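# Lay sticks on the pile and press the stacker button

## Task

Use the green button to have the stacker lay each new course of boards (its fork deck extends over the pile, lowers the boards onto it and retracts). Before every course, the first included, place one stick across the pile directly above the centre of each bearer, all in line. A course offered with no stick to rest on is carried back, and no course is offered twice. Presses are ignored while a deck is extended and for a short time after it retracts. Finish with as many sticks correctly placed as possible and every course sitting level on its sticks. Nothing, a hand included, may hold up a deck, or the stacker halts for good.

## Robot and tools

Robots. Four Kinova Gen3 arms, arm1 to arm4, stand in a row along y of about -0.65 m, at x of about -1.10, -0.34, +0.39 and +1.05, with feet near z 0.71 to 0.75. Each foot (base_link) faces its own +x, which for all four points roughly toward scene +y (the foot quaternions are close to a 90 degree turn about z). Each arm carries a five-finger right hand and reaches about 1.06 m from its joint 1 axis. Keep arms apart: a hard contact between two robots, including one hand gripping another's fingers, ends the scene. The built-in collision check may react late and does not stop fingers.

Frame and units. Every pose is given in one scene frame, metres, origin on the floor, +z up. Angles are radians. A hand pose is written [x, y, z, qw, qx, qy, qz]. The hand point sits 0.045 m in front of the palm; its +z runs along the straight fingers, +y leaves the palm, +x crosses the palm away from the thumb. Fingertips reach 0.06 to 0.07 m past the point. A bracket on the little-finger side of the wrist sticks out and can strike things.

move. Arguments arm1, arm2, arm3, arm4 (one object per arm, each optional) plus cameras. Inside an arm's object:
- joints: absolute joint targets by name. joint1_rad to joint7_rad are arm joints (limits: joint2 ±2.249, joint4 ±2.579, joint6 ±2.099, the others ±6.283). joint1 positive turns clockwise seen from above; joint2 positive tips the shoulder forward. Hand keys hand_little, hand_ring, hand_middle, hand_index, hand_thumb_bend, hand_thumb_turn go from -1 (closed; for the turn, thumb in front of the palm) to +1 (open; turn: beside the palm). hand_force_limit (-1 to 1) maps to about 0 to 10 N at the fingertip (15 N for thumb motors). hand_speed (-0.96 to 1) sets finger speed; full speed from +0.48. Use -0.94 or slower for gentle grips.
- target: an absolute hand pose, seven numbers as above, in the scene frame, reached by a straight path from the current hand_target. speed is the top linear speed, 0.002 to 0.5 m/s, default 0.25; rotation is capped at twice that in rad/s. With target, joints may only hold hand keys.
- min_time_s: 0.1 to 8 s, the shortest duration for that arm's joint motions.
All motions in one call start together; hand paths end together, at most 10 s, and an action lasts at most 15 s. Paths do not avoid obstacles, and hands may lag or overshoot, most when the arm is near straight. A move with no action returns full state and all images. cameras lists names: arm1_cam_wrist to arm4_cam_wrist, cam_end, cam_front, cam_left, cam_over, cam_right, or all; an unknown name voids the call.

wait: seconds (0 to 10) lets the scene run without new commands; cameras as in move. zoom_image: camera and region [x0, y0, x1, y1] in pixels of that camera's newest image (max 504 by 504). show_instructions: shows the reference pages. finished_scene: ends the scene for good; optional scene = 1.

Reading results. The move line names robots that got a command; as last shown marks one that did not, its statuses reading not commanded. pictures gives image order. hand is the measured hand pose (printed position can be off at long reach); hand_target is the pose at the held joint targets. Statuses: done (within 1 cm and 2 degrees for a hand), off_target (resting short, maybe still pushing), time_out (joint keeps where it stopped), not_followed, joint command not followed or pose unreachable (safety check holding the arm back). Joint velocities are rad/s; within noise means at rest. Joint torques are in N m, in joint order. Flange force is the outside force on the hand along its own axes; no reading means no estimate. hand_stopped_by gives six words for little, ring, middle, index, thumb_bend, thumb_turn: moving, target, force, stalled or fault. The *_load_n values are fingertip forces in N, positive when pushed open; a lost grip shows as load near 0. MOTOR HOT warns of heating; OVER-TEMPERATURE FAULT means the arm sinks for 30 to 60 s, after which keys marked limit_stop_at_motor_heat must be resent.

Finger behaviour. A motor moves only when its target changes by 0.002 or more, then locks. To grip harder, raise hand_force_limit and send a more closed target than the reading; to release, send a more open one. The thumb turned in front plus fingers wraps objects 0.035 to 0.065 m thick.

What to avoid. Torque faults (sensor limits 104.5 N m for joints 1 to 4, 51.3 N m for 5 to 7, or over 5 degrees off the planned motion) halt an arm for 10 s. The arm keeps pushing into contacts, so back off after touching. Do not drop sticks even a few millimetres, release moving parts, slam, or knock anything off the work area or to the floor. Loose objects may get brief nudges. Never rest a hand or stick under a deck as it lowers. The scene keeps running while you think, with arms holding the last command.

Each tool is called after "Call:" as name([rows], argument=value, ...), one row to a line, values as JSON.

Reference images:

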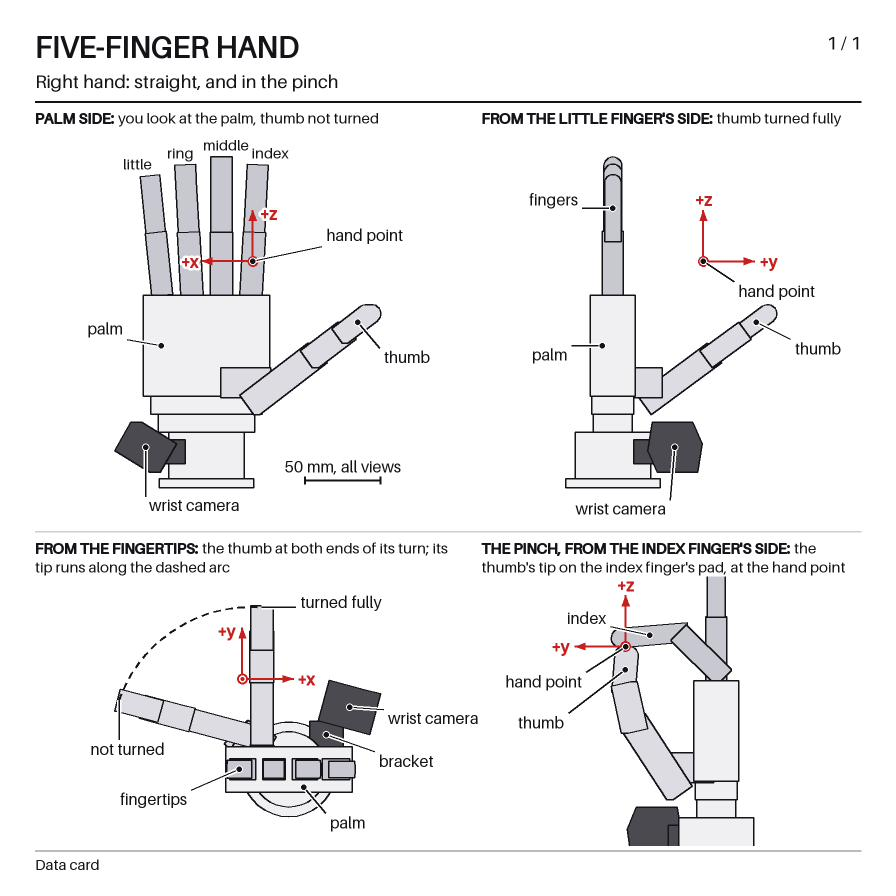

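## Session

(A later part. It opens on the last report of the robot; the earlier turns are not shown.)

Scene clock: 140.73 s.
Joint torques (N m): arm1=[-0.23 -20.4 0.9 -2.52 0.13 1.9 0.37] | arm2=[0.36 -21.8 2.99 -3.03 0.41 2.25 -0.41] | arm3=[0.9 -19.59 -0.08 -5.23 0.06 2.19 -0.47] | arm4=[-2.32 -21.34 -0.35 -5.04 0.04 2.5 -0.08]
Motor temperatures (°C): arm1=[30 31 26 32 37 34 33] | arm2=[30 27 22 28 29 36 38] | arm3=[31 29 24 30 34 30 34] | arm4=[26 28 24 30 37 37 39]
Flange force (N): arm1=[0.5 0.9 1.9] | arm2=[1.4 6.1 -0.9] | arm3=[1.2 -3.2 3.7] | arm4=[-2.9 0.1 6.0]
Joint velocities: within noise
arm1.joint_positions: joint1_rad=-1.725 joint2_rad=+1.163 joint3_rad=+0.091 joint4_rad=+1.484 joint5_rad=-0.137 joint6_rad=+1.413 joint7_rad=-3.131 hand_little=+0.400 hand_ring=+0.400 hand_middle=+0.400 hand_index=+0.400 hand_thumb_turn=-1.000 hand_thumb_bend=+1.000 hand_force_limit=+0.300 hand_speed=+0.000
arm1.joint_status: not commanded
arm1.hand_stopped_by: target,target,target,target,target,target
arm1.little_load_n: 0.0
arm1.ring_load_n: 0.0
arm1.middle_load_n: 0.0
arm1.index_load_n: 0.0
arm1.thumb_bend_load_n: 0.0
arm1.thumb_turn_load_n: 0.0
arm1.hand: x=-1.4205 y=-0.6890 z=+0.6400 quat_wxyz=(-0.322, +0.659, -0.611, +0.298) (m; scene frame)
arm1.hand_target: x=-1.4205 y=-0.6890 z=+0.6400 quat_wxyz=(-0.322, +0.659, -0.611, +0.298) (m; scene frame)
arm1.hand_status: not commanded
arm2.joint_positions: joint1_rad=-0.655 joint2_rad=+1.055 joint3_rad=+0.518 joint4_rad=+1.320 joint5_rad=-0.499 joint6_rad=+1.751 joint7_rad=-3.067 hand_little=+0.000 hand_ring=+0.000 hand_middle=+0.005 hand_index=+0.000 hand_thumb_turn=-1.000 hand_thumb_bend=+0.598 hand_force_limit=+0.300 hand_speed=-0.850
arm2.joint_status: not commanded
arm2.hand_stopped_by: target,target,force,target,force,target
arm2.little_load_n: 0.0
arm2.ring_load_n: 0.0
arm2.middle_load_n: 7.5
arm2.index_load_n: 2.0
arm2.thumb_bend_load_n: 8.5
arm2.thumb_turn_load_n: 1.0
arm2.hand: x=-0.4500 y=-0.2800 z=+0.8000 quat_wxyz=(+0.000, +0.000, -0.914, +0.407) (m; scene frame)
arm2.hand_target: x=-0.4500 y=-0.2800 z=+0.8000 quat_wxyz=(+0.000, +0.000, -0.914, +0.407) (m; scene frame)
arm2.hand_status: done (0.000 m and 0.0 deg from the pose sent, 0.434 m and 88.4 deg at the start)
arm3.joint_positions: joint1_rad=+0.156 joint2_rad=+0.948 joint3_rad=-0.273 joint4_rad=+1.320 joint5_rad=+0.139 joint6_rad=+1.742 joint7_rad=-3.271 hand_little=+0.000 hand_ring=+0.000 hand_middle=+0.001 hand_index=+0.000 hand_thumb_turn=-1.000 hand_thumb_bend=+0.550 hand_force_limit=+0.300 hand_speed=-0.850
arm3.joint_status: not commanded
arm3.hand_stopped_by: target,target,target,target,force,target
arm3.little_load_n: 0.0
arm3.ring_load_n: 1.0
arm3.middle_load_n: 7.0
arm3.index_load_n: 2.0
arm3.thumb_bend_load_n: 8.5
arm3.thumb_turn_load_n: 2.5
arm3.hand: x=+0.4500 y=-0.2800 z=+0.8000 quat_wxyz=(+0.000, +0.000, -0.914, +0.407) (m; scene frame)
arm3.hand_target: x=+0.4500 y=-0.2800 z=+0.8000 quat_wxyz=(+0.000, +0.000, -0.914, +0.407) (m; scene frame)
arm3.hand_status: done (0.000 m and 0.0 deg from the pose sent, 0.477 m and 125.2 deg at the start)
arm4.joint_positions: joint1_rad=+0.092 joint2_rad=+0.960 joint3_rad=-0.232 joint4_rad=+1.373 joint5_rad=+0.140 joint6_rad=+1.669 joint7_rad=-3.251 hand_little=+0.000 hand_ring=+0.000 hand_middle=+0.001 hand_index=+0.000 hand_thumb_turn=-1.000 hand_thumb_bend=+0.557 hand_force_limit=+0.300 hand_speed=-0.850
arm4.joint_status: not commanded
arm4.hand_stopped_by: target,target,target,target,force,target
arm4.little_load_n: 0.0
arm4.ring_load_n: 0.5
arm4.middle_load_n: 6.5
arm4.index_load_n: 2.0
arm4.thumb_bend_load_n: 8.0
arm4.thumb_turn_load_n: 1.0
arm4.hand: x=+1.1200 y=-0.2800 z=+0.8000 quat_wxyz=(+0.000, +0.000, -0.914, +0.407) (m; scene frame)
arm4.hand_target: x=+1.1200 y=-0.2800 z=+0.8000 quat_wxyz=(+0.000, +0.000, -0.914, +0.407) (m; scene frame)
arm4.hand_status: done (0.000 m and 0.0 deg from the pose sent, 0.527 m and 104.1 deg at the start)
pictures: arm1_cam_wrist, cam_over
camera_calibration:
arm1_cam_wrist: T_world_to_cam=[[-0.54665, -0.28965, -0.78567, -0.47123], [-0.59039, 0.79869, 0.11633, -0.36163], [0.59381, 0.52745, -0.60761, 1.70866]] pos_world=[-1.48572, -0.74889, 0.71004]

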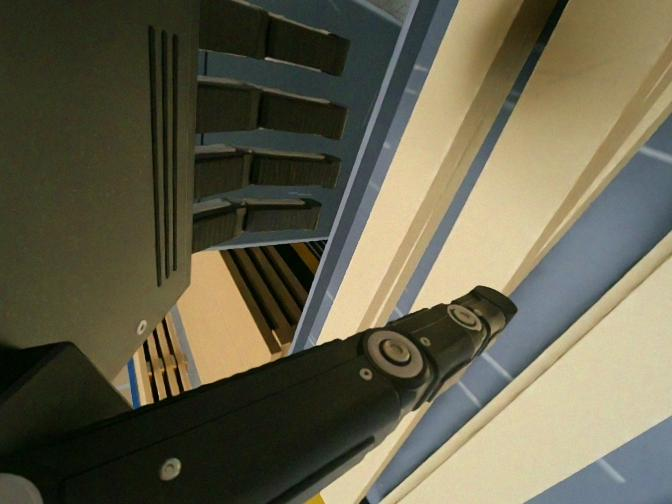

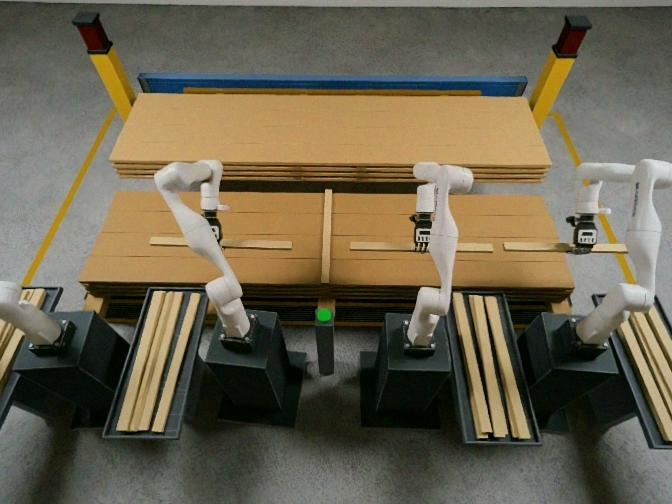

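Call:
move(arm2={"target": [-0.6085, -0.0125, 0.72, 0.2843, -0.6386, -0.6532, 0.2909], "speed": 0.2}, arm3={"target": [0.6085, 0.0065, 0.72, 0.2909, -0.6532, 0.6386, -0.2843], "speed": 0.2}, arm4={"target": [1.2085, 0.0005, 0.72, 0.2909, -0.6532, 0.6386, -0.2843], "speed": 0.2}, cameras=["cam_over", "cam_front", "cam_end"])

Scene clock: 151.50 s.
Joint torques (N m): arm1=[-0.27 -20.4 0.88 -2.47 0.17 1.92 0.38] | arm2=[0.38 -28.37 0.97 -5.91 -1.64 1 -0.39] | arm3=[0.93 -24.22 1.61 -7.56 1.96 1.19 -0.47] | arm4=[-2.22 -25.92 1.38 -7.3 1.98 1.66 -0.08]
Motor temperatures (°C): arm1=[30 31 26 32 37 34 33] | arm2=[30 27 22 28 29 36 38] | arm3=[31 29 24 30 34 30 34] | arm4=[26 28 24 30 37 37 39]
Flange force (N): arm1=[0.5 1.1 1.8] | arm2=[8.6 3.2 4.4] | arm3=[4.7 -0.4 -1.7] | arm4=[3.9 -0.1 4.6]
move: arm2 done; arm3 done; arm4 done
Joint velocities: within noise
arm1: as last shown
arm2.joint_positions: joint1_rad=-0.400 joint2_rad=+1.358 joint3_rad=+0.465 joint4_rad=+0.808 joint5_rad=-1.393 joint6_rad=+1.309 joint7_rad=-4.262 hand_little=+0.000 hand_ring=+0.000 hand_middle=+0.005 hand_index=+0.000 hand_thumb_turn=-1.000 hand_thumb_bend=+0.598 hand_force_limit=+0.300 hand_speed=-0.850
arm2.joint_status: not commanded
arm2.hand_stopped_by: target,target,force,target,force,target
arm2.little_load_n: 0.0
arm2.ring_load_n: 0.0
arm2.middle_load_n: 7.0
arm2.index_load_n: 2.0
arm2.thumb_bend_load_n: 8.5
arm2.thumb_turn_load_n: 1.0
arm2.hand: x=-0.6085 y=-0.0125 z=+0.7200 quat_wxyz=(+0.284, -0.639, -0.653, +0.291)
arm2.hand_target: x=-0.6085 y=-0.0125 z=+0.7200 quat_wxyz=(+0.284, -0.639, -0.653, +0.291)
arm2.hand_status: done (0.000 m and 0.0 deg from the pose sent, 0.321 m and 88.7 deg at the start)
arm3.joint_positions: joint1_rad=+0.106 joint2_rad=+1.175 joint3_rad=-0.252 joint4_rad=+1.076 joint5_rad=+1.167 joint6_rad=+1.239 joint7_rad=-2.150 hand_little=+0.000 hand_ring=+0.000 hand_middle=+0.001 hand_index=+0.000 hand_thumb_turn=-1.000 hand_thumb_bend=+0.550 hand_force_limit=+0.300 hand_speed=-0.850
arm3.joint_status: not commanded
arm3.hand_stopped_by: target,target,target,target,force,target
arm3.little_load_n: 0.0
arm3.ring_load_n: 1.0
arm3.middle_load_n: 7.0
arm3.index_load_n: 2.0
arm3.thumb_bend_load_n: 8.0
arm3.thumb_turn_load_n: 3.0
arm3.hand: x=+0.6085 y=+0.0065 z=+0.7200 quat_wxyz=(-0.291, +0.653, -0.639, +0.284)
arm3.hand_target: x=+0.6085 y=+0.0065 z=+0.7200 quat_wxyz=(-0.291, +0.653, -0.639, +0.284)
arm3.hand_status: done (0.000 m and 0.0 deg from the pose sent, 0.337 m and 91.3 deg at the start)
arm4.joint_positions: joint1_rad=-0.061 joint2_rad=+1.178 joint3_rad=-0.222 joint4_rad=+1.152 joint5_rad=+1.134 joint6_rad=+1.251 joint7_rad=-2.278 hand_little=+0.000 hand_ring=+0.000 hand_middle=+0.001 hand_index=+0.000 hand_thumb_turn=-1.000 hand_thumb_bend=+0.557 hand_force_limit=+0.300 hand_speed=-0.850
arm4.joint_status: not commanded
arm4.hand_stopped_by: target,target,target,target,force,target
arm4.little_load_n: 0.0
arm4.ring_load_n: 0.5
arm4.middle_load_n: 6.5
arm4.index_load_n: 2.0
arm4.thumb_bend_load_n: 8.0
arm4.thumb_turn_load_n: 1.0
arm4.hand: x=+1.2085 y=+0.0005 z=+0.7200 quat_wxyz=(-0.291, +0.653, -0.639, +0.284)
arm4.hand_target: x=+1.2085 y=+0.0005 z=+0.7200 quat_wxyz=(-0.291, +0.653, -0.639, +0.284)
arm4.hand_status: done (0.000 m and 0.0 deg from the pose sent, 0.305 m and 91.3 deg at the start)
pictures: cam_end, cam_front, cam_over

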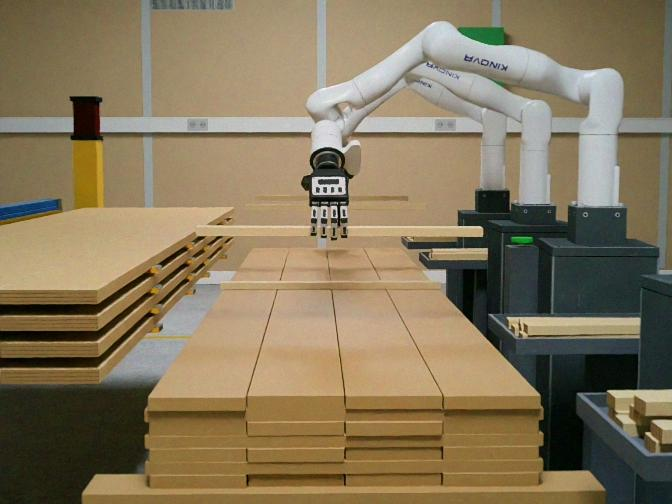

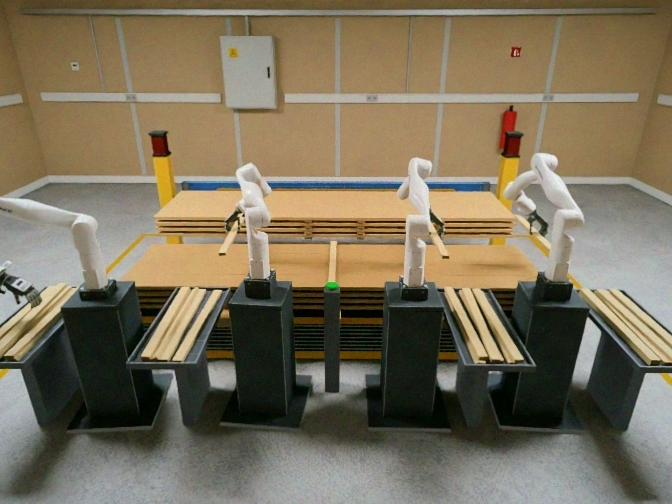

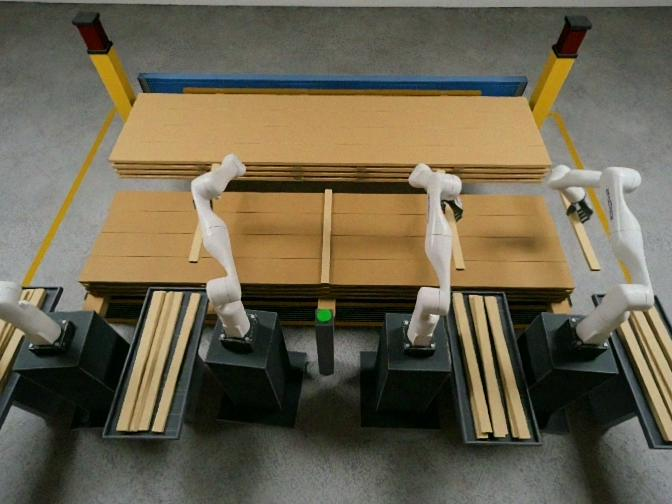

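Call:
zoom_image(camera="cam_over", region=[170, 140, 290, 290])

Call:
zoom_image(camera="cam_over", region=[400, 140, 500, 290])

Call:
zoom_image(camera="cam_over", region=[530, 140, 630, 290])

Call:
zoom_image(camera="cam_end", region=[170, 180, 500, 300])

Scaled by 3.360 from the camera's image (finer frame: 960x720).

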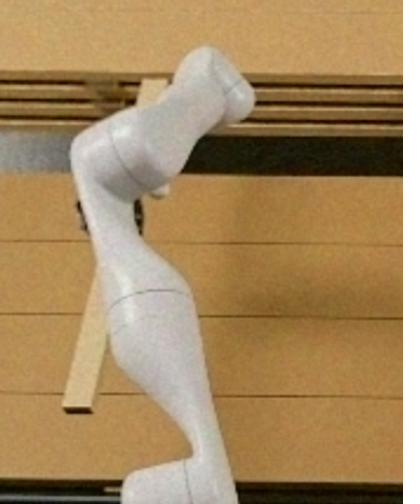

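Scaled by 3.360 from the camera's image (finer frame: 960x720).

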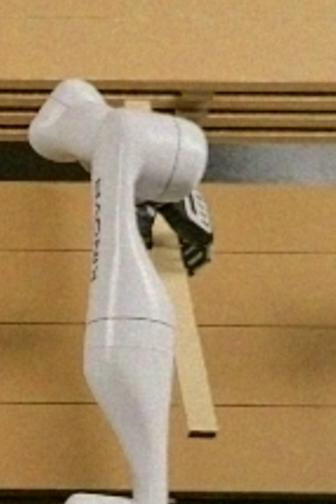

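Scaled by 3.360 from the camera's image (finer frame: 960x720).

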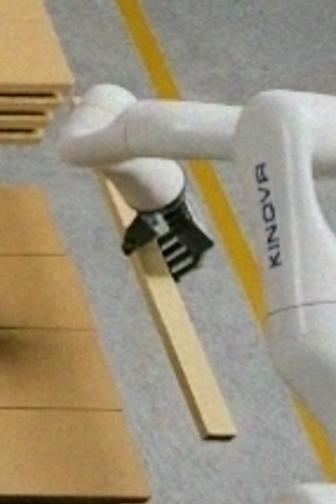

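Scaled by 1.527 from the camera's image (finer frame: 960x720).

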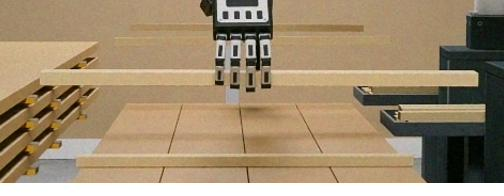

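Call:
move(arm2={"target": [-0.6085, -0.0075, 0.62, 0.2867, -0.6438, -0.6481, 0.2887], "speed": 0.1}, arm3={"target": [0.6105, 0.0395, 0.64, 0.2887, -0.6481, 0.6438, -0.2867], "speed": 0.1}, arm4={"target": [1.2135, 0.0265, 0.64, 0.2899, -0.6508, 0.6411, -0.2853], "speed": 0.1}, cameras=["cam_over", "cam_end", "cam_right", "cam_left"])

Call:
zoom_image(camera="cam_end", region=[170, 180, 500, 300])

Call:
zoom_image(camera="cam_right", region=[300, 180, 600, 400])

Call:
zoom_image(camera="cam_over", region=[400, 140, 500, 290])

Call:
zoom_image(camera="cam_over", region=[530, 160, 630, 310])

Call:
zoom_image(camera="cam_over", region=[160, 150, 260, 300])

Scene clock: 155.27 s.
Joint torques (N m): arm1=[-0.22 -20.36 0.94 -2.42 0.16 1.94 0.38] | arm2=[0.34 -28.67 0.45 -5.74 -1.62 1.09 -0.39] | arm3=[1.04 -25.59 2.08 -7.78 2.03 1.09 -0.5] | arm4=[-2.23 -27.2 1.74 -7.34 2.05 1.64 -0.08]
Motor temperatures (°C): arm1=[30 32 26 32 37 34 33] | arm2=[30 27 22 28 29 36 38] | arm3=[31 29 24 30 34 30 34] | arm4=[26 28 24 30 37 37 39]
Flange force (N): arm1=[0.6 1.1 1.8] | arm2=[9.9 4.2 5.7] | arm3=[5.8 -0.9 -2.3] | arm4=[4.1 -0.4 4.3]
move: arm2 done; arm3 done; arm4 done
Joint velocities: within noise
arm1: as last shown
arm2.joint_positions: joint1_rad=-0.370 joint2_rad=+1.551 joint3_rad=+0.440 joint4_rad=+0.672 joint5_rad=-1.433 joint6_rad=+1.234 joint7_rad=-4.229 hand_little=+0.000 hand_ring=+0.000 hand_middle=+0.005 hand_index=+0.000 hand_thumb_turn=-1.000 hand_thumb_bend=+0.598 hand_force_limit=+0.300 hand_speed=-0.850
arm2.joint_status: not commanded
arm2.hand_stopped_by: target,target,force,target,force,target
arm2.little_load_n: 0.0
arm2.ring_load_n: 0.0
arm2.middle_load_n: 7.5
arm2.index_load_n: 2.5
arm2.thumb_bend_load_n: 8.5
arm2.thumb_turn_load_n: 1.0
arm2.hand: x=-0.6085 y=-0.0075 z=+0.6200 quat_wxyz=(+0.287, -0.644, -0.648, +0.289)
arm2.hand_target: x=-0.6085 y=-0.0075 z=+0.6200 quat_wxyz=(+0.287, -0.644, -0.648, +0.289)
arm2.hand_status: done (0.000 m and 0.0 deg from the pose sent, 0.100 m and 0.9 deg at the start)
arm3.joint_positions: joint1_rad=+0.078 joint2_rad=+1.399 joint3_rad=-0.242 joint4_rad=+0.806 joint5_rad=+1.165 joint6_rad=+1.250 joint7_rad=-2.106 hand_little=+0.000 hand_ring=+0.000 hand_middle=+0.001 hand_index=+0.000 hand_thumb_turn=-1.000 hand_thumb_bend=+0.550 hand_force_limit=+0.300 hand_speed=-0.850
arm3.joint_status: not commanded
arm3.hand_stopped_by: target,target,target,target,force,target
arm3.little_load_n: 0.0
arm3.ring_load_n: 1.0
arm3.middle_load_n: 7.5
arm3.index_load_n: 2.0
arm3.thumb_bend_load_n: 8.5
arm3.thumb_turn_load_n: 2.5
arm3.hand: x=+0.6105 y=+0.0395 z=+0.6400 quat_wxyz=(-0.289, +0.648, -0.644, +0.287)
arm3.hand_target: x=+0.6105 y=+0.0395 z=+0.6400 quat_wxyz=(-0.289, +0.648, -0.644, +0.287)
arm3.hand_status: done (0.000 m and 0.0 deg from the pose sent, 0.087 m and 0.9 deg at the start)
arm4.joint_positions: joint1_rad=-0.071 joint2_rad=+1.380 joint3_rad=-0.208 joint4_rad=+0.940 joint5_rad=+1.146 joint6_rad=+1.236 joint7_rad=-2.258 hand_little=+0.000 hand_ring=+0.000 hand_middle=+0.001 hand_index=+0.000 hand_thumb_turn=-1.000 hand_thumb_bend=+0.557 hand_force_limit=+0.300 hand_speed=-0.850
arm4.joint_status: not commanded
arm4.hand_stopped_by: target,target,target,target,force,target
arm4.little_load_n: 0.0
arm4.ring_load_n: 0.0
arm4.middle_load_n: 6.5
arm4.index_load_n: 2.0
arm4.thumb_bend_load_n: 8.0
arm4.thumb_turn_load_n: 1.0
arm4.hand: x=+1.2135 y=+0.0265 z=+0.6400 quat_wxyz=(-0.290, +0.651, -0.641, +0.285)
arm4.hand_target: x=+1.2135 y=+0.0265 z=+0.6400 quat_wxyz=(-0.290, +0.651, -0.641, +0.285)
arm4.hand_status: done (0.000 m and 0.0 deg from the pose sent, 0.084 m and 0.4 deg at the start)
pictures: cam_end, cam_left, cam_over, cam_right

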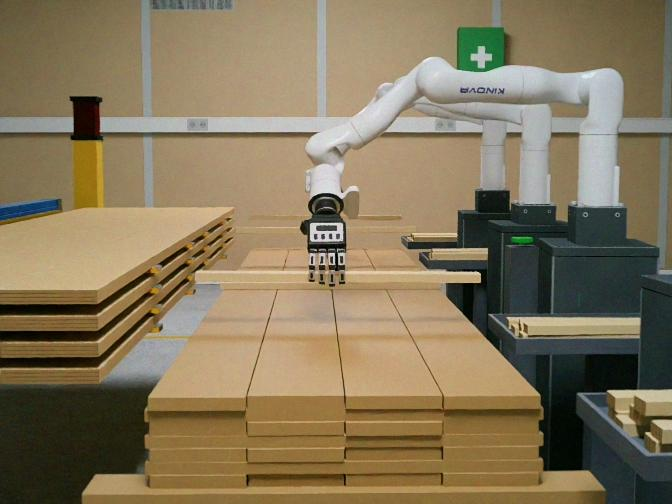

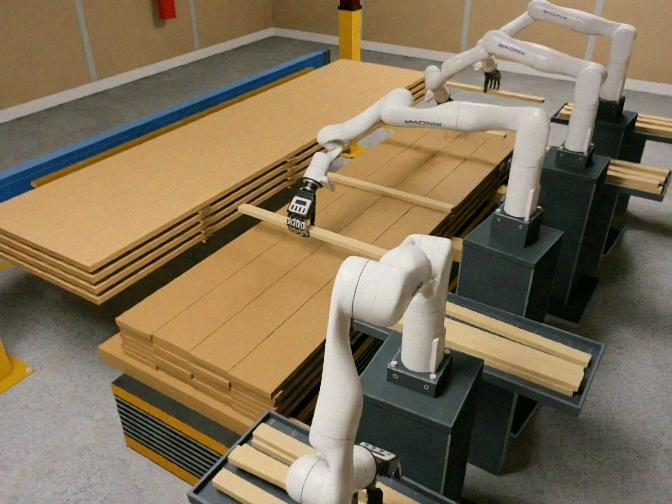

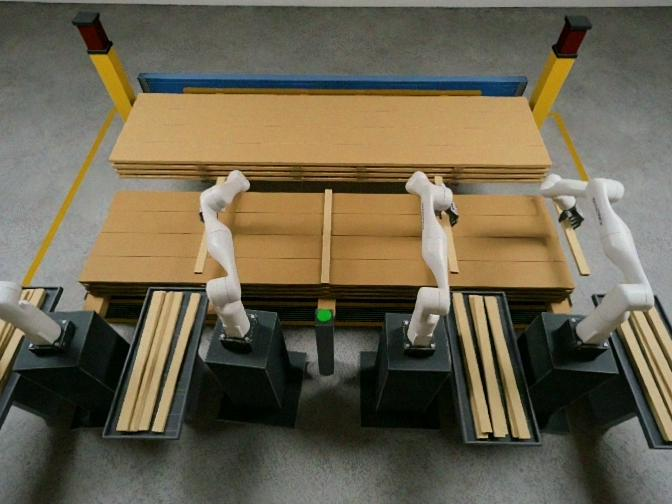

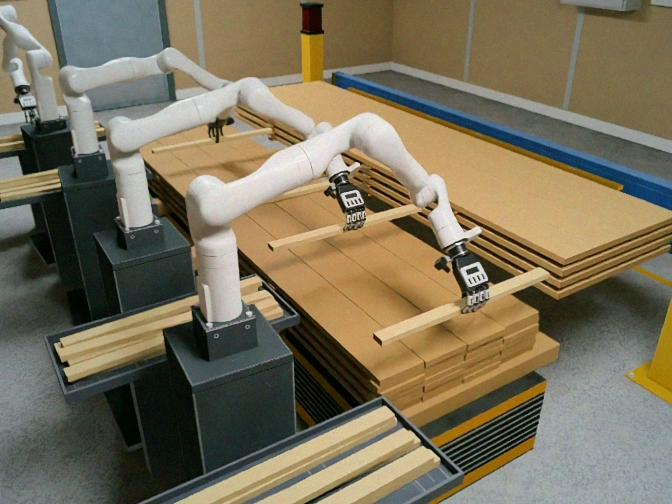

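Scaled by 1.527 from the camera's image (finer frame: 960x720).

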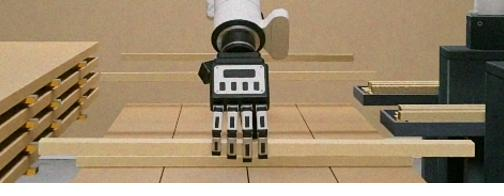

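Scaled by 1.680 from the camera's image (finer frame: 960x720).

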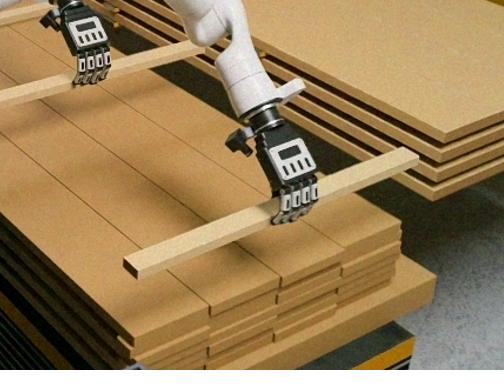

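Scaled by 3.360 from the camera's image (finer frame: 960x720).

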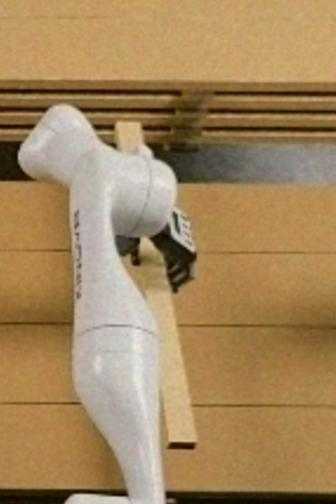

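Scaled by 3.360 from the camera's image (finer frame: 960x720).

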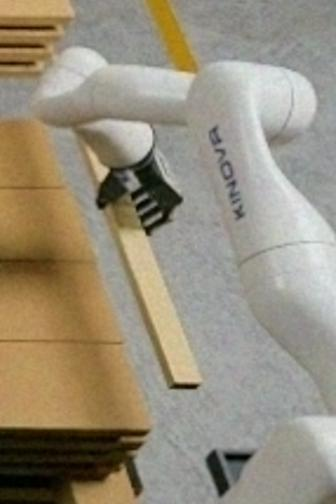

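Scaled by 3.360 from the camera's image (finer frame: 960x720).

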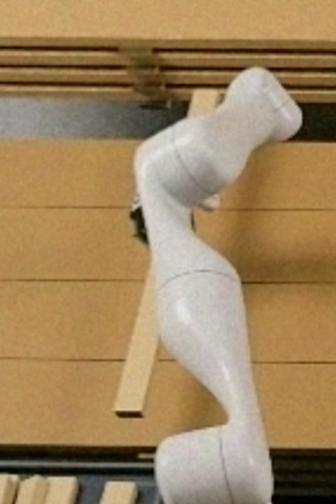

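Call:
move(arm2={"target": [-0.6105, -0.0025, 0.55, 0.2867, -0.6438, -0.6481, 0.2887], "speed": 0.1}, arm3={"target": [0.6105, 0.0465, 0.55, 0.2887, -0.6481, 0.6438, -0.2867], "speed": 0.1}, arm4={"target": [1.2145, 0.0365, 0.55, 0.2894, -0.6497, 0.6422, -0.2859], "speed": 0.1}, cameras=["cam_over", "cam_end", "cam_right", "cam_front"])

Call:
zoom_image(camera="cam_front", region=[160, 230, 330, 330])

Call:
zoom_image(camera="cam_front", region=[380, 230, 550, 330])

Call:
zoom_image(camera="cam_over", region=[530, 160, 630, 310])

Call:
zoom_image(camera="cam_right", region=[330, 230, 600, 430])

Scene clock: 158.73 s.
Joint torques (N m): arm1=[-0.25 -20.37 0.95 -2.4 0.18 1.93 0.35] | arm2=[0.35 -28.75 -0.38 -6.14 -1.65 0.95 -0.44] | arm3=[0.98 -25.84 2.43 -7.89 2.01 1.09 -0.49] | arm4=[-2.2 -27.56 2.11 -7.54 2.1 1.61 -0.1]
Motor temperatures (°C): arm1=[30 32 26 32 37 34 33] | arm2=[30 27 22 28 29 36 38] | arm3=[31 29 24 30 34 30 34] | arm4=[26 28 24 30 37 37 39]
Flange force (N): arm1=[0.5 1.2 1.7] | arm2=no reading | arm3=[8.1 -1.9 -3.2] | arm4=[5.9 -1.3 3.6]
move: arm2 done; arm3 done; arm4 done
Joint velocities: within noise
arm1: as last shown
arm2.joint_positions: joint1_rad=-0.329 joint2_rad=+1.741 joint3_rad=+0.447 joint4_rad=+0.418 joint5_rad=-1.435 joint6_rad=+1.207 joint7_rad=-4.302 hand_little=+0.000 hand_ring=+0.000 hand_middle=+0.005 hand_index=+0.000 hand_thumb_turn=-1.000 hand_thumb_bend=+0.598 hand_force_limit=+0.300 hand_speed=-0.850
arm2.joint_status: not commanded
arm2.hand_stopped_by: target,target,force,target,force,target
arm2.little_load_n: 0.0
arm2.ring_load_n: 0.0
arm2.middle_load_n: 7.5
arm2.index_load_n: 2.5
arm2.thumb_bend_load_n: 8.5
arm2.thumb_turn_load_n: 1.0
arm2.hand: x=-0.6105 y=-0.0025 z=+0.5500 quat_wxyz=(+0.287, -0.644, -0.648, +0.289)
arm2.hand_target: x=-0.6105 y=-0.0025 z=+0.5500 quat_wxyz=(+0.287, -0.644, -0.648, +0.289)
arm2.hand_status: done (0.000 m and 0.0 deg from the pose sent, 0.070 m and 0.0 deg at the start)
arm3.joint_positions: joint1_rad=+0.055 joint2_rad=+1.611 joint3_rad=-0.234 joint4_rad=+0.591 joint5_rad=+1.173 joint6_rad=+1.229 joint7_rad=-2.092 hand_little=+0.000 hand_ring=+0.000 hand_middle=+0.001 hand_index=+0.000 hand_thumb_turn=-1.000 hand_thumb_bend=+0.550 hand_force_limit=+0.300 hand_speed=-0.850
arm3.joint_status: not commanded
arm3.hand_stopped_by: target,target,target,target,force,target
arm3.little_load_n: 0.0
arm3.ring_load_n: 1.0
arm3.middle_load_n: 7.0
arm3.index_load_n: 2.0
arm3.thumb_bend_load_n: 8.5
arm3.thumb_turn_load_n: 2.5
arm3.hand: x=+0.6105 y=+0.0465 z=+0.5500 quat_wxyz=(-0.289, +0.648, -0.644, +0.287)
arm3.hand_target: x=+0.6105 y=+0.0465 z=+0.5500 quat_wxyz=(-0.289, +0.648, -0.644, +0.287)
arm3.hand_status: done (0.000 m and 0.0 deg from the pose sent, 0.090 m and 0.0 deg at the start)
arm4.joint_positions: joint1_rad=-0.088 joint2_rad=+1.600 joint3_rad=-0.200 joint4_rad=+0.705 joint5_rad=+1.152 joint6_rad=+1.224 joint7_rad=-2.234 hand_little=+0.000 hand_ring=+0.000 hand_middle=+0.001 hand_index=+0.000 hand_thumb_turn=-1.000 hand_thumb_bend=+0.557 hand_force_limit=+0.300 hand_speed=-0.850
arm4.joint_status: not commanded
arm4.hand_stopped_by: target,target,target,target,force,target
arm4.little_load_n: 0.0
arm4.ring_load_n: 0.5
arm4.middle_load_n: 6.5
arm4.index_load_n: 2.0
arm4.thumb_bend_load_n: 8.0
arm4.thumb_turn_load_n: 1.0
arm4.hand: x=+1.2145 y=+0.0365 z=+0.5500 quat_wxyz=(-0.289, +0.650, -0.642, +0.286)
arm4.hand_target: x=+1.2145 y=+0.0365 z=+0.5500 quat_wxyz=(-0.289, +0.650, -0.642, +0.286)
arm4.hand_status: done (0.000 m and 0.0 deg from the pose sent, 0.091 m and 0.2 deg at the start)
pictures: cam_end, cam_front, cam_over, cam_right

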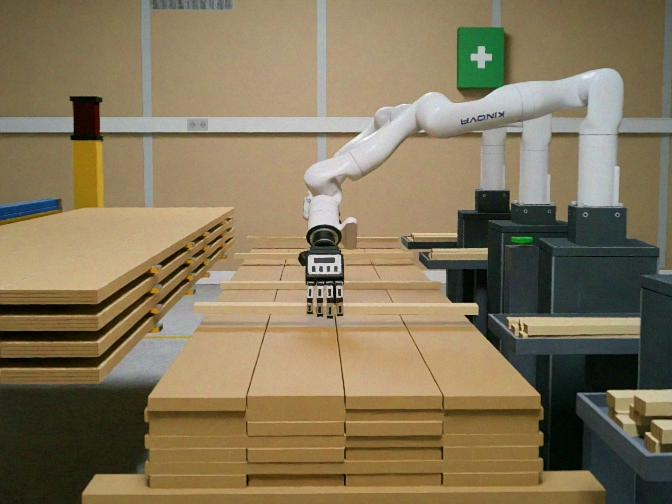

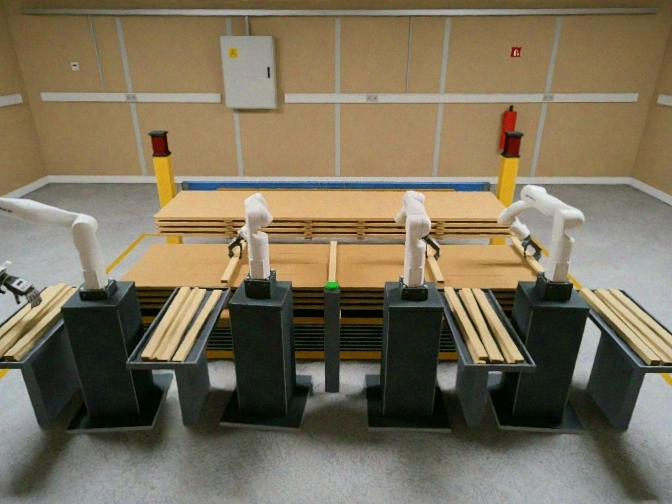

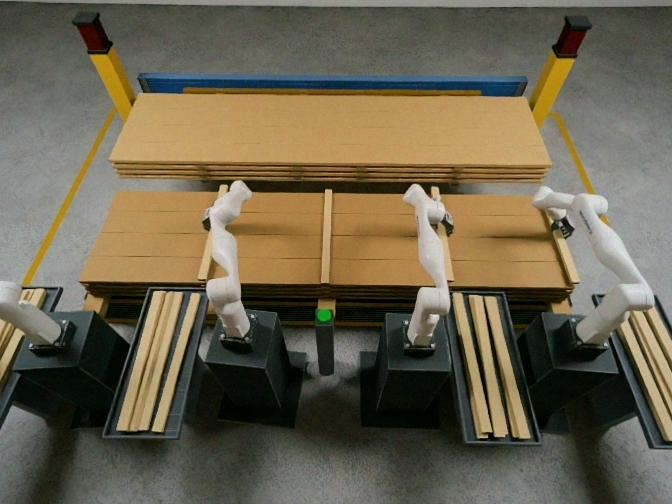

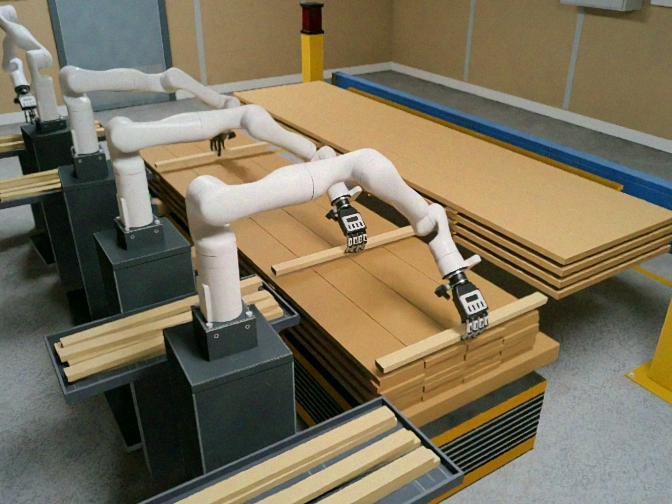

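Scaled by 2.965 from the camera's image (finer frame: 960x720).

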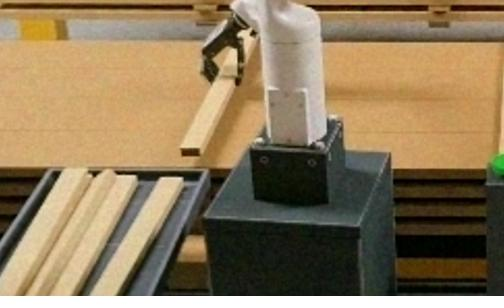

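Scaled by 2.965 from the camera's image (finer frame: 960x720).

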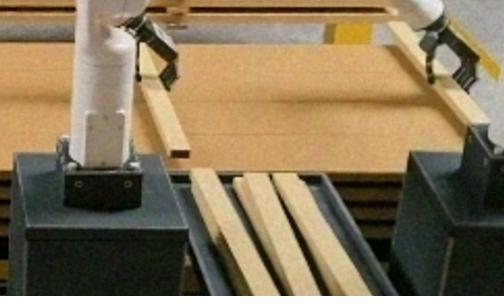

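Scaled by 3.360 from the camera's image (finer frame: 960x720).

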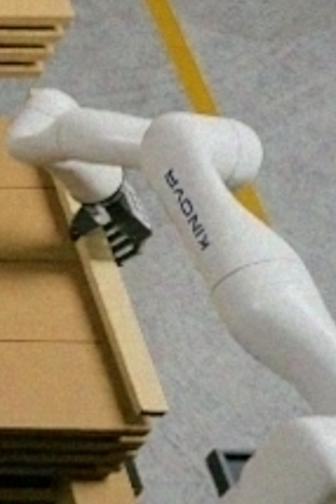

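Scaled by 1.867 from the camera's image (finer frame: 960x720).

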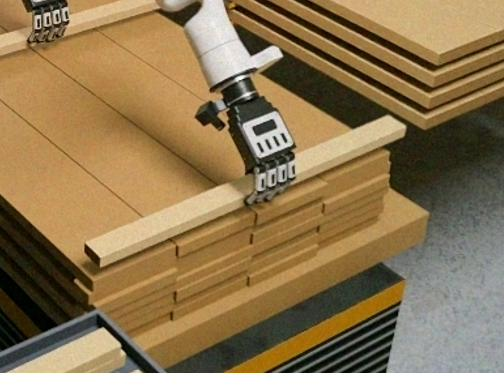

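Call:
move(arm2={"target": [-0.6135, 0.0, 0.534, 0.2867, -0.6438, -0.6481, 0.2887], "speed": 0.05}, arm3={"target": [0.6085, 0.0465, 0.534, 0.2887, -0.6481, 0.6438, -0.2867], "speed": 0.05}, arm4={"target": [1.2145, 0.0365, 0.534, 0.2894, -0.6497, 0.6422, -0.2859], "speed": 0.05}, cameras=["cam_over", "cam_end", "cam_right"])

Call:
zoom_image(camera="cam_right", region=[330, 230, 600, 430])

Call:
zoom_image(camera="cam_end", region=[170, 220, 500, 340])

Call:
zoom_image(camera="cam_right", region=[220, 180, 420, 300])

Scene clock: 160.63 s.
Joint torques (N m): arm1=[-0.27 -20.36 0.93 -2.52 0.18 1.95 0.36] | arm2=[0.38 -28.71 -0.82 -6.22 -1.71 0.84 -0.42] | arm3=[1 -25.85 2.5 -7.89 2.05 1.07 -0.49] | arm4=[-2.26 -27.56 2.17 -7.52 2.06 1.55 -0.07]
Motor temperatures (°C): arm1=[30 32 26 32 37 34 33] | arm2=[30 27 22 28 29 36 38] | arm3=[31 29 24 30 34 30 34] | arm4=[26 28 24 30 37 37 39]
Flange force (N): arm1=[0.5 0.8 2.1] | arm2=no reading | arm3=[8.1 -2.1 -3.4] | arm4=[5.9 -1.4 3.5]
move: arm2 done; arm3 done; arm4 done
Joint velocities: within noise
arm1: as last shown
arm2.joint_positions: joint1_rad=-0.310 joint2_rad=+1.811 joint3_rad=+0.460 joint4_rad=+0.290 joint5_rad=-1.427 joint6_rad=+1.206 joint7_rad=-4.364 hand_little=+0.000 hand_ring=+0.000 hand_middle=+0.005 hand_index=+0.000 hand_thumb_turn=-1.000 hand_thumb_bend=+0.598 hand_force_limit=+0.300 hand_speed=-0.850
arm2.joint_status: not commanded
arm2.hand_stopped_by: target,target,force,target,force,target
arm2.little_load_n: 0.0
arm2.ring_load_n: 0.0
arm2.middle_load_n: 7.0
arm2.index_load_n: 2.0
arm2.thumb_bend_load_n: 9.0
arm2.thumb_turn_load_n: 1.5
arm2.hand: x=-0.6135 y=+0.0000 z=+0.5340 quat_wxyz=(+0.287, -0.644, -0.648, +0.289)
arm2.hand_target: x=-0.6135 y=+0.0000 z=+0.5340 quat_wxyz=(+0.287, -0.644, -0.648, +0.289)
arm2.hand_status: done (0.000 m and 0.0 deg from the pose sent, 0.016 m and 0.0 deg at the start)
arm3.joint_positions: joint1_rad=+0.047 joint2_rad=+1.651 joint3_rad=-0.234 joint4_rad=+0.546 joint5_rad=+1.172 joint6_rad=+1.228 joint7_rad=-2.087 hand_little=+0.000 hand_ring=+0.000 hand_middle=+0.001 hand_index=+0.000 hand_thumb_turn=-1.000 hand_thumb_bend=+0.550 hand_force_limit=+0.300 hand_speed=-0.850
arm3.joint_status: not commanded
arm3.hand_stopped_by: target,target,target,target,force,target
arm3.little_load_n: 0.0
arm3.ring_load_n: 1.0
arm3.middle_load_n: 7.0
arm3.index_load_n: 2.0
arm3.thumb_bend_load_n: 8.5
arm3.thumb_turn_load_n: 2.5
arm3.hand: x=+0.6085 y=+0.0465 z=+0.5340 quat_wxyz=(-0.289, +0.648, -0.644, +0.287)
arm3.hand_target: x=+0.6085 y=+0.0465 z=+0.5340 quat_wxyz=(-0.289, +0.648, -0.644, +0.287)
arm3.hand_status: done (0.000 m and 0.0 deg from the pose sent, 0.016 m and 0.0 deg at the start)
arm4.joint_positions: joint1_rad=-0.092 joint2_rad=+1.640 joint3_rad=-0.199 joint4_rad=+0.661 joint5_rad=+1.152 joint6_rad=+1.222 joint7_rad=-2.229 hand_little=+0.000 hand_ring=+0.000 hand_middle=+0.001 hand_index=+0.000 hand_thumb_turn=-1.000 hand_thumb_bend=+0.557 hand_force_limit=+0.300 hand_speed=-0.850
arm4.joint_status: not commanded
arm4.hand_stopped_by: target,target,target,target,force,target
arm4.little_load_n: 0.0
arm4.ring_load_n: 0.5
arm4.middle_load_n: 6.5
arm4.index_load_n: 2.5
arm4.thumb_bend_load_n: 8.0
arm4.thumb_turn_load_n: 1.0
arm4.hand: x=+1.2145 y=+0.0365 z=+0.5340 quat_wxyz=(-0.289, +0.650, -0.642, +0.286)
arm4.hand_target: x=+1.2145 y=+0.0365 z=+0.5340 quat_wxyz=(-0.289, +0.650, -0.642, +0.286)
arm4.hand_status: done (0.000 m and 0.0 deg from the pose sent, 0.016 m and 0.0 deg at the start)
pictures: cam_end, cam_over, cam_right

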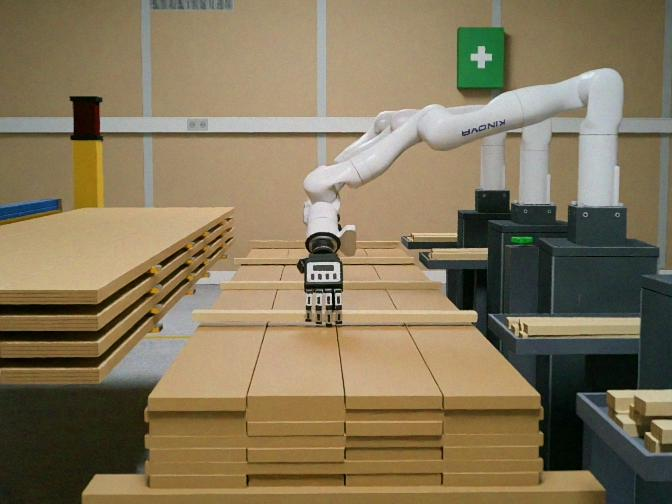

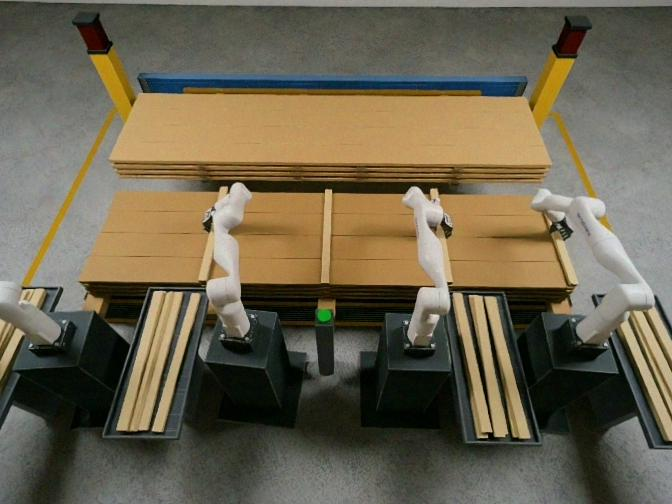

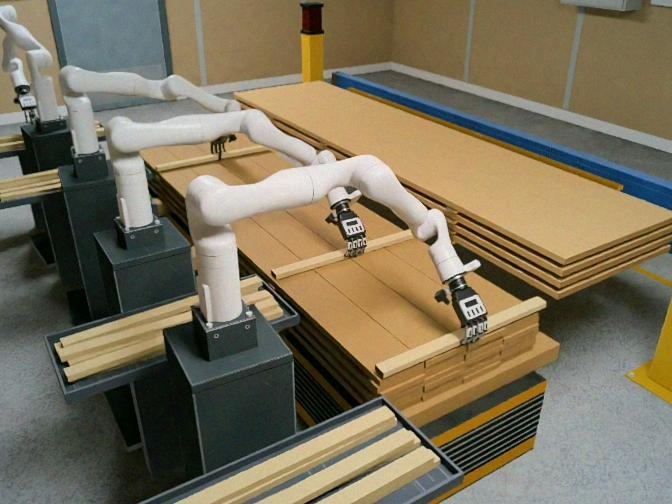

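Scaled by 1.867 from the camera's image (finer frame: 960x720).

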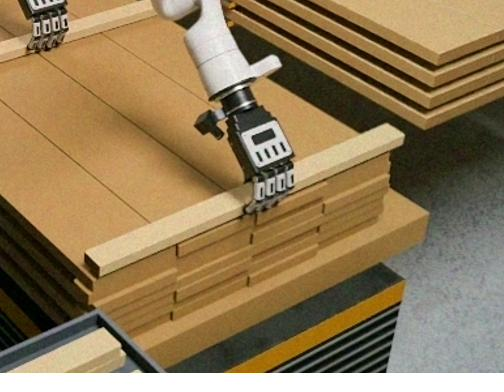

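Scaled by 1.527 from the camera's image (finer frame: 960x720).

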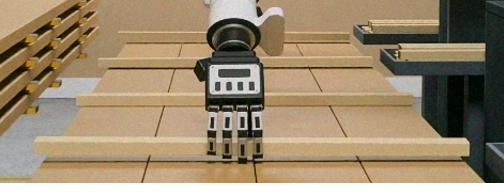

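Scaled by 2.520 from the camera's image (finer frame: 960x720).

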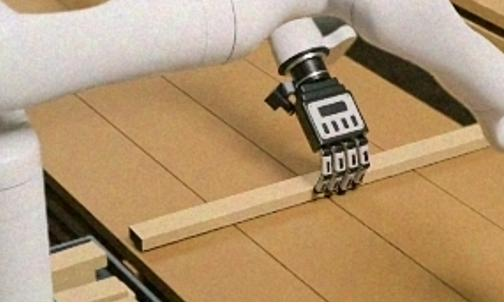

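Call:
move(arm2={"target": [-0.6135, 0.0, 0.530, 0.2867, -0.6438, -0.6481, 0.2887], "speed": 0.03}, arm3={"target": [0.6085, 0.0465, 0.529, 0.2887, -0.6481, 0.6438, -0.2867], "speed": 0.03}, arm4={"target": [1.2145, 0.0365, 0.529, 0.2894, -0.6497, 0.6422, -0.2859], "speed": 0.03})

Call:
move(arm2={"target": [-0.6135, 0.0, 0.527, 0.2867, -0.6438, -0.6481, 0.2887], "speed": 0.03}, arm3={"target": [0.6085, 0.0465, 0.526, 0.2887, -0.6481, 0.6438, -0.2867], "speed": 0.03}, arm4={"target": [1.2145, 0.0365, 0.526, 0.2894, -0.6497, 0.6422, -0.2859], "speed": 0.03}, cameras=["cam_end"])

Call:
zoom_image(camera="cam_end", region=[170, 220, 500, 340])

Scene clock: 161.97 s.
Joint torques (N m): arm1=[-0.27 -20.4 0.91 -2.48 0.18 1.92 0.38] | arm2=[1.37 -22.25 0.98 -4.15 -0.05 -1.88 0.03] | arm3=[2.01 -19.71 1.49 -5.15 0.67 0.81 -0.35] | arm4=[-2.27 -27.51 2.16 -7.54 1.98 1.59 -0.09]
Motor temperatures (°C): arm1=[30 32 26 32 37 34 33] | arm2=[30 27 22 28 29 36 38] | arm3=[31 29 24 30 34 30 34] | arm4=[26 28 24 30 37 37 39]
Flange force (N): arm1=[0.5 1.0 1.9] | arm2=no reading | arm3=no reading | arm4=[6.3 -1.6 3.5]
move: arm2 done; arm3 done; arm4 done
Joint velocities: within noise
arm1: as last shown
arm1.little_load_n: 0.5
arm2.joint_positions: joint1_rad=-0.305 joint2_rad=+1.827 joint3_rad=+0.463 joint4_rad=+0.262 joint5_rad=-1.424 joint6_rad=+1.206 joint7_rad=-4.377 hand_little=+0.000 hand_ring=+0.000 hand_middle=+0.005 hand_index=+0.000 hand_thumb_turn=-1.000 hand_thumb_bend=+0.598 hand_force_limit=+0.300 hand_speed=-0.850
arm2.joint_status: not commanded
arm2.hand_stopped_by: target,target,force,target,force,target
arm2.little_load_n: 0.0
arm2.ring_load_n: 0.0
arm2.middle_load_n: 4.0
arm2.index_load_n: 0.5
arm2.thumb_bend_load_n: 11.0
arm2.thumb_turn_load_n: 2.0
arm2.hand: x=-0.6135 y=+0.0000 z=+0.5300 quat_wxyz=(+0.287, -0.644, -0.648, +0.289)
arm2.hand_target: x=-0.6135 y=+0.0000 z=+0.5300 quat_wxyz=(+0.287, -0.644, -0.648, +0.289)
arm2.hand_status: done (0.000 m and 0.0 deg from the pose sent, 0.004 m and 0.0 deg at the start)
arm3.joint_positions: joint1_rad=+0.046 joint2_rad=+1.664 joint3_rad=-0.234 joint4_rad=+0.530 joint5_rad=+1.172 joint6_rad=+1.228 joint7_rad=-2.084 hand_little=+0.000 hand_ring=+0.000 hand_middle=+0.001 hand_index=+0.000 hand_thumb_turn=-1.000 hand_thumb_bend=+0.550 hand_force_limit=+0.300 hand_speed=-0.850
arm3.joint_status: not commanded
arm3.hand_stopped_by: target,target,target,target,force,target
arm3.little_load_n: 0.0
arm3.ring_load_n: 0.0
arm3.middle_load_n: 6.0
arm3.index_load_n: 1.0
arm3.thumb_bend_load_n: 9.5
arm3.thumb_turn_load_n: 2.0
arm3.hand: x=+0.6085 y=+0.0465 z=+0.5290 quat_wxyz=(-0.289, +0.648, -0.644, +0.287)
arm3.hand_target: x=+0.6085 y=+0.0465 z=+0.5290 quat_wxyz=(-0.289, +0.648, -0.644, +0.287)
arm3.hand_status: done (0.000 m and 0.0 deg from the pose sent, 0.005 m and 0.0 deg at the start)
arm4.joint_positions: joint1_rad=-0.093 joint2_rad=+1.653 joint3_rad=-0.199 joint4_rad=+0.647 joint5_rad=+1.152 joint6_rad=+1.221 joint7_rad=-2.226 hand_little=+0.000 hand_ring=+0.000 hand_middle=+0.001 hand_index=+0.000 hand_thumb_turn=-1.000 hand_thumb_bend=+0.557 hand_force_limit=+0.300 hand_speed=-0.850
arm4.joint_status: not commanded
arm4.hand_stopped_by: target,target,target,target,force,target
arm4.little_load_n: 0.0
arm4.ring_load_n: 0.5
arm4.middle_load_n: 6.5
arm4.index_load_n: 2.0
arm4.thumb_bend_load_n: 8.0
arm4.thumb_turn_load_n: 1.0
arm4.hand: x=+1.2145 y=+0.0365 z=+0.5290 quat_wxyz=(-0.289, +0.650, -0.642, +0.286)
arm4.hand_target: x=+1.2145 y=+0.0365 z=+0.5290 quat_wxyz=(-0.289, +0.650, -0.642, +0.286)
arm4.hand_status: done (0.000 m and 0.0 deg from the pose sent, 0.005 m and 0.0 deg at the start)
pictures: none

Scene clock: 162.93 s.
Joint torques (N m): arm1=[-0.22 -20.38 0.94 -2.45 0.13 1.96 0.35] | arm2=[5.8 -8.11 6.36 1.05 4.46 -7.98 1.11] | arm3=[0.64 -8.89 -2.03 -2.4 -1.72 -3.51 -0.75] | arm4=[-5.43 -19.18 -2.16 -4.46 -0.93 -1.04 0]
Motor temperatures (°C): arm1=[30 32 26 32 37 34 33] | arm2=[30 27 22 28 29 36 38] | arm3=[31 29 24 30 34 30 34] | arm4=[26 28 24 30 37 37 39]
Flange force (N): arm1=[0.5 1.0 1.9] | arm2=no reading | arm3=no reading | arm4=[6.9 -14.5 -2.1]
move: arm2 done; arm3 done; arm4 done
Joint velocities: within noise
arm1: as last shown
arm1.little_load_n: 0.0
arm2.joint_positions: joint1_rad=-0.300 joint2_rad=+1.840 joint3_rad=+0.466 joint4_rad=+0.238 joint5_rad=-1.423 joint6_rad=+1.206 joint7_rad=-4.388 hand_little=+0.000 hand_ring=+0.000 hand_middle=+0.005 hand_index=+0.000 hand_thumb_turn=-1.000 hand_thumb_bend=+0.600 hand_force_limit=+0.300 hand_speed=-0.850
arm2.joint_status: not commanded
arm2.hand_stopped_by: target,target,force,target,force,target
arm2.little_load_n: 0.0
arm2.ring_load_n: 0.0
arm2.middle_load_n: 0.0
arm2.index_load_n: 0.0
arm2.thumb_bend_load_n: 18.0
arm2.thumb_turn_load_n: 4.5
arm2.hand: x=-0.6135 y=+0.0000 z=+0.5270 quat_wxyz=(+0.287, -0.644, -0.648, +0.289)
arm2.hand_target: x=-0.6135 y=+0.0000 z=+0.5270 quat_wxyz=(+0.287, -0.644, -0.648, +0.289)
arm2.hand_status: done (0.000 m and 0.0 deg from the pose sent, 0.003 m and 0.0 deg at the start)
arm3.joint_positions: joint1_rad=+0.045 joint2_rad=+1.673 joint3_rad=-0.234 joint4_rad=+0.520 joint5_rad=+1.172 joint6_rad=+1.228 joint7_rad=-2.082 hand_little=+0.000 hand_ring=+0.000 hand_middle=+0.001 hand_index=+0.000 hand_thumb_turn=-1.000 hand_thumb_bend=+0.551 hand_force_limit=+0.300 hand_speed=-0.850
arm3.joint_status: not commanded
arm3.hand_stopped_by: target,target,target,target,force,target
arm3.little_load_n: 0.0
arm3.ring_load_n: 0.0
arm3.middle_load_n: 4.5
arm3.index_load_n: 0.0
arm3.thumb_bend_load_n: 11.0
arm3.thumb_turn_load_n: 0.5
arm3.hand: x=+0.6085 y=+0.0465 z=+0.5260 quat_wxyz=(-0.289, +0.648, -0.644, +0.287)
arm3.hand_target: x=+0.6085 y=+0.0465 z=+0.5260 quat_wxyz=(-0.289, +0.648, -0.644, +0.287)
arm3.hand_status: done (0.000 m and 0.0 deg from the pose sent, 0.003 m and 0.0 deg at the start)
arm4.joint_positions: joint1_rad=-0.094 joint2_rad=+1.660 joint3_rad=-0.199 joint4_rad=+0.637 joint5_rad=+1.152 joint6_rad=+1.221 joint7_rad=-2.225 hand_little=+0.000 hand_ring=+0.000 hand_middle=+0.001 hand_index=+0.000 hand_thumb_turn=-1.000 hand_thumb_bend=+0.557 hand_force_limit=+0.300 hand_speed=-0.850
arm4.joint_status: not commanded
arm4.hand_stopped_by: target,target,target,target,force,target
arm4.little_load_n: 0.0
arm4.ring_load_n: 0.5
arm4.middle_load_n: 6.5
arm4.index_load_n: 2.0
arm4.thumb_bend_load_n: 8.5
arm4.thumb_turn_load_n: 1.0
arm4.hand: x=+1.2145 y=+0.0365 z=+0.5260 quat_wxyz=(-0.289, +0.650, -0.642, +0.286)
arm4.hand_target: x=+1.2145 y=+0.0365 z=+0.5260 quat_wxyz=(-0.289, +0.650, -0.642, +0.286)
arm4.hand_status: done (0.000 m and 0.0 deg from the pose sent, 0.003 m and 0.0 deg at the start)

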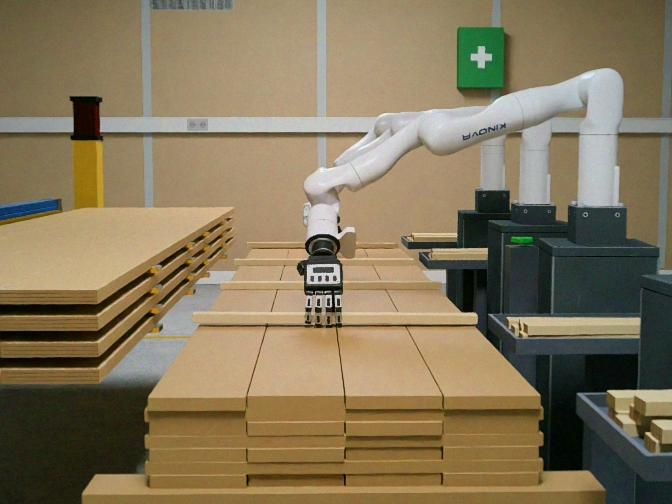

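Scaled by 1.527 from the camera's image (finer frame: 960x720).

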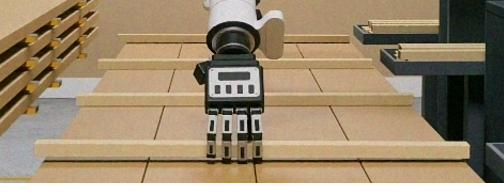

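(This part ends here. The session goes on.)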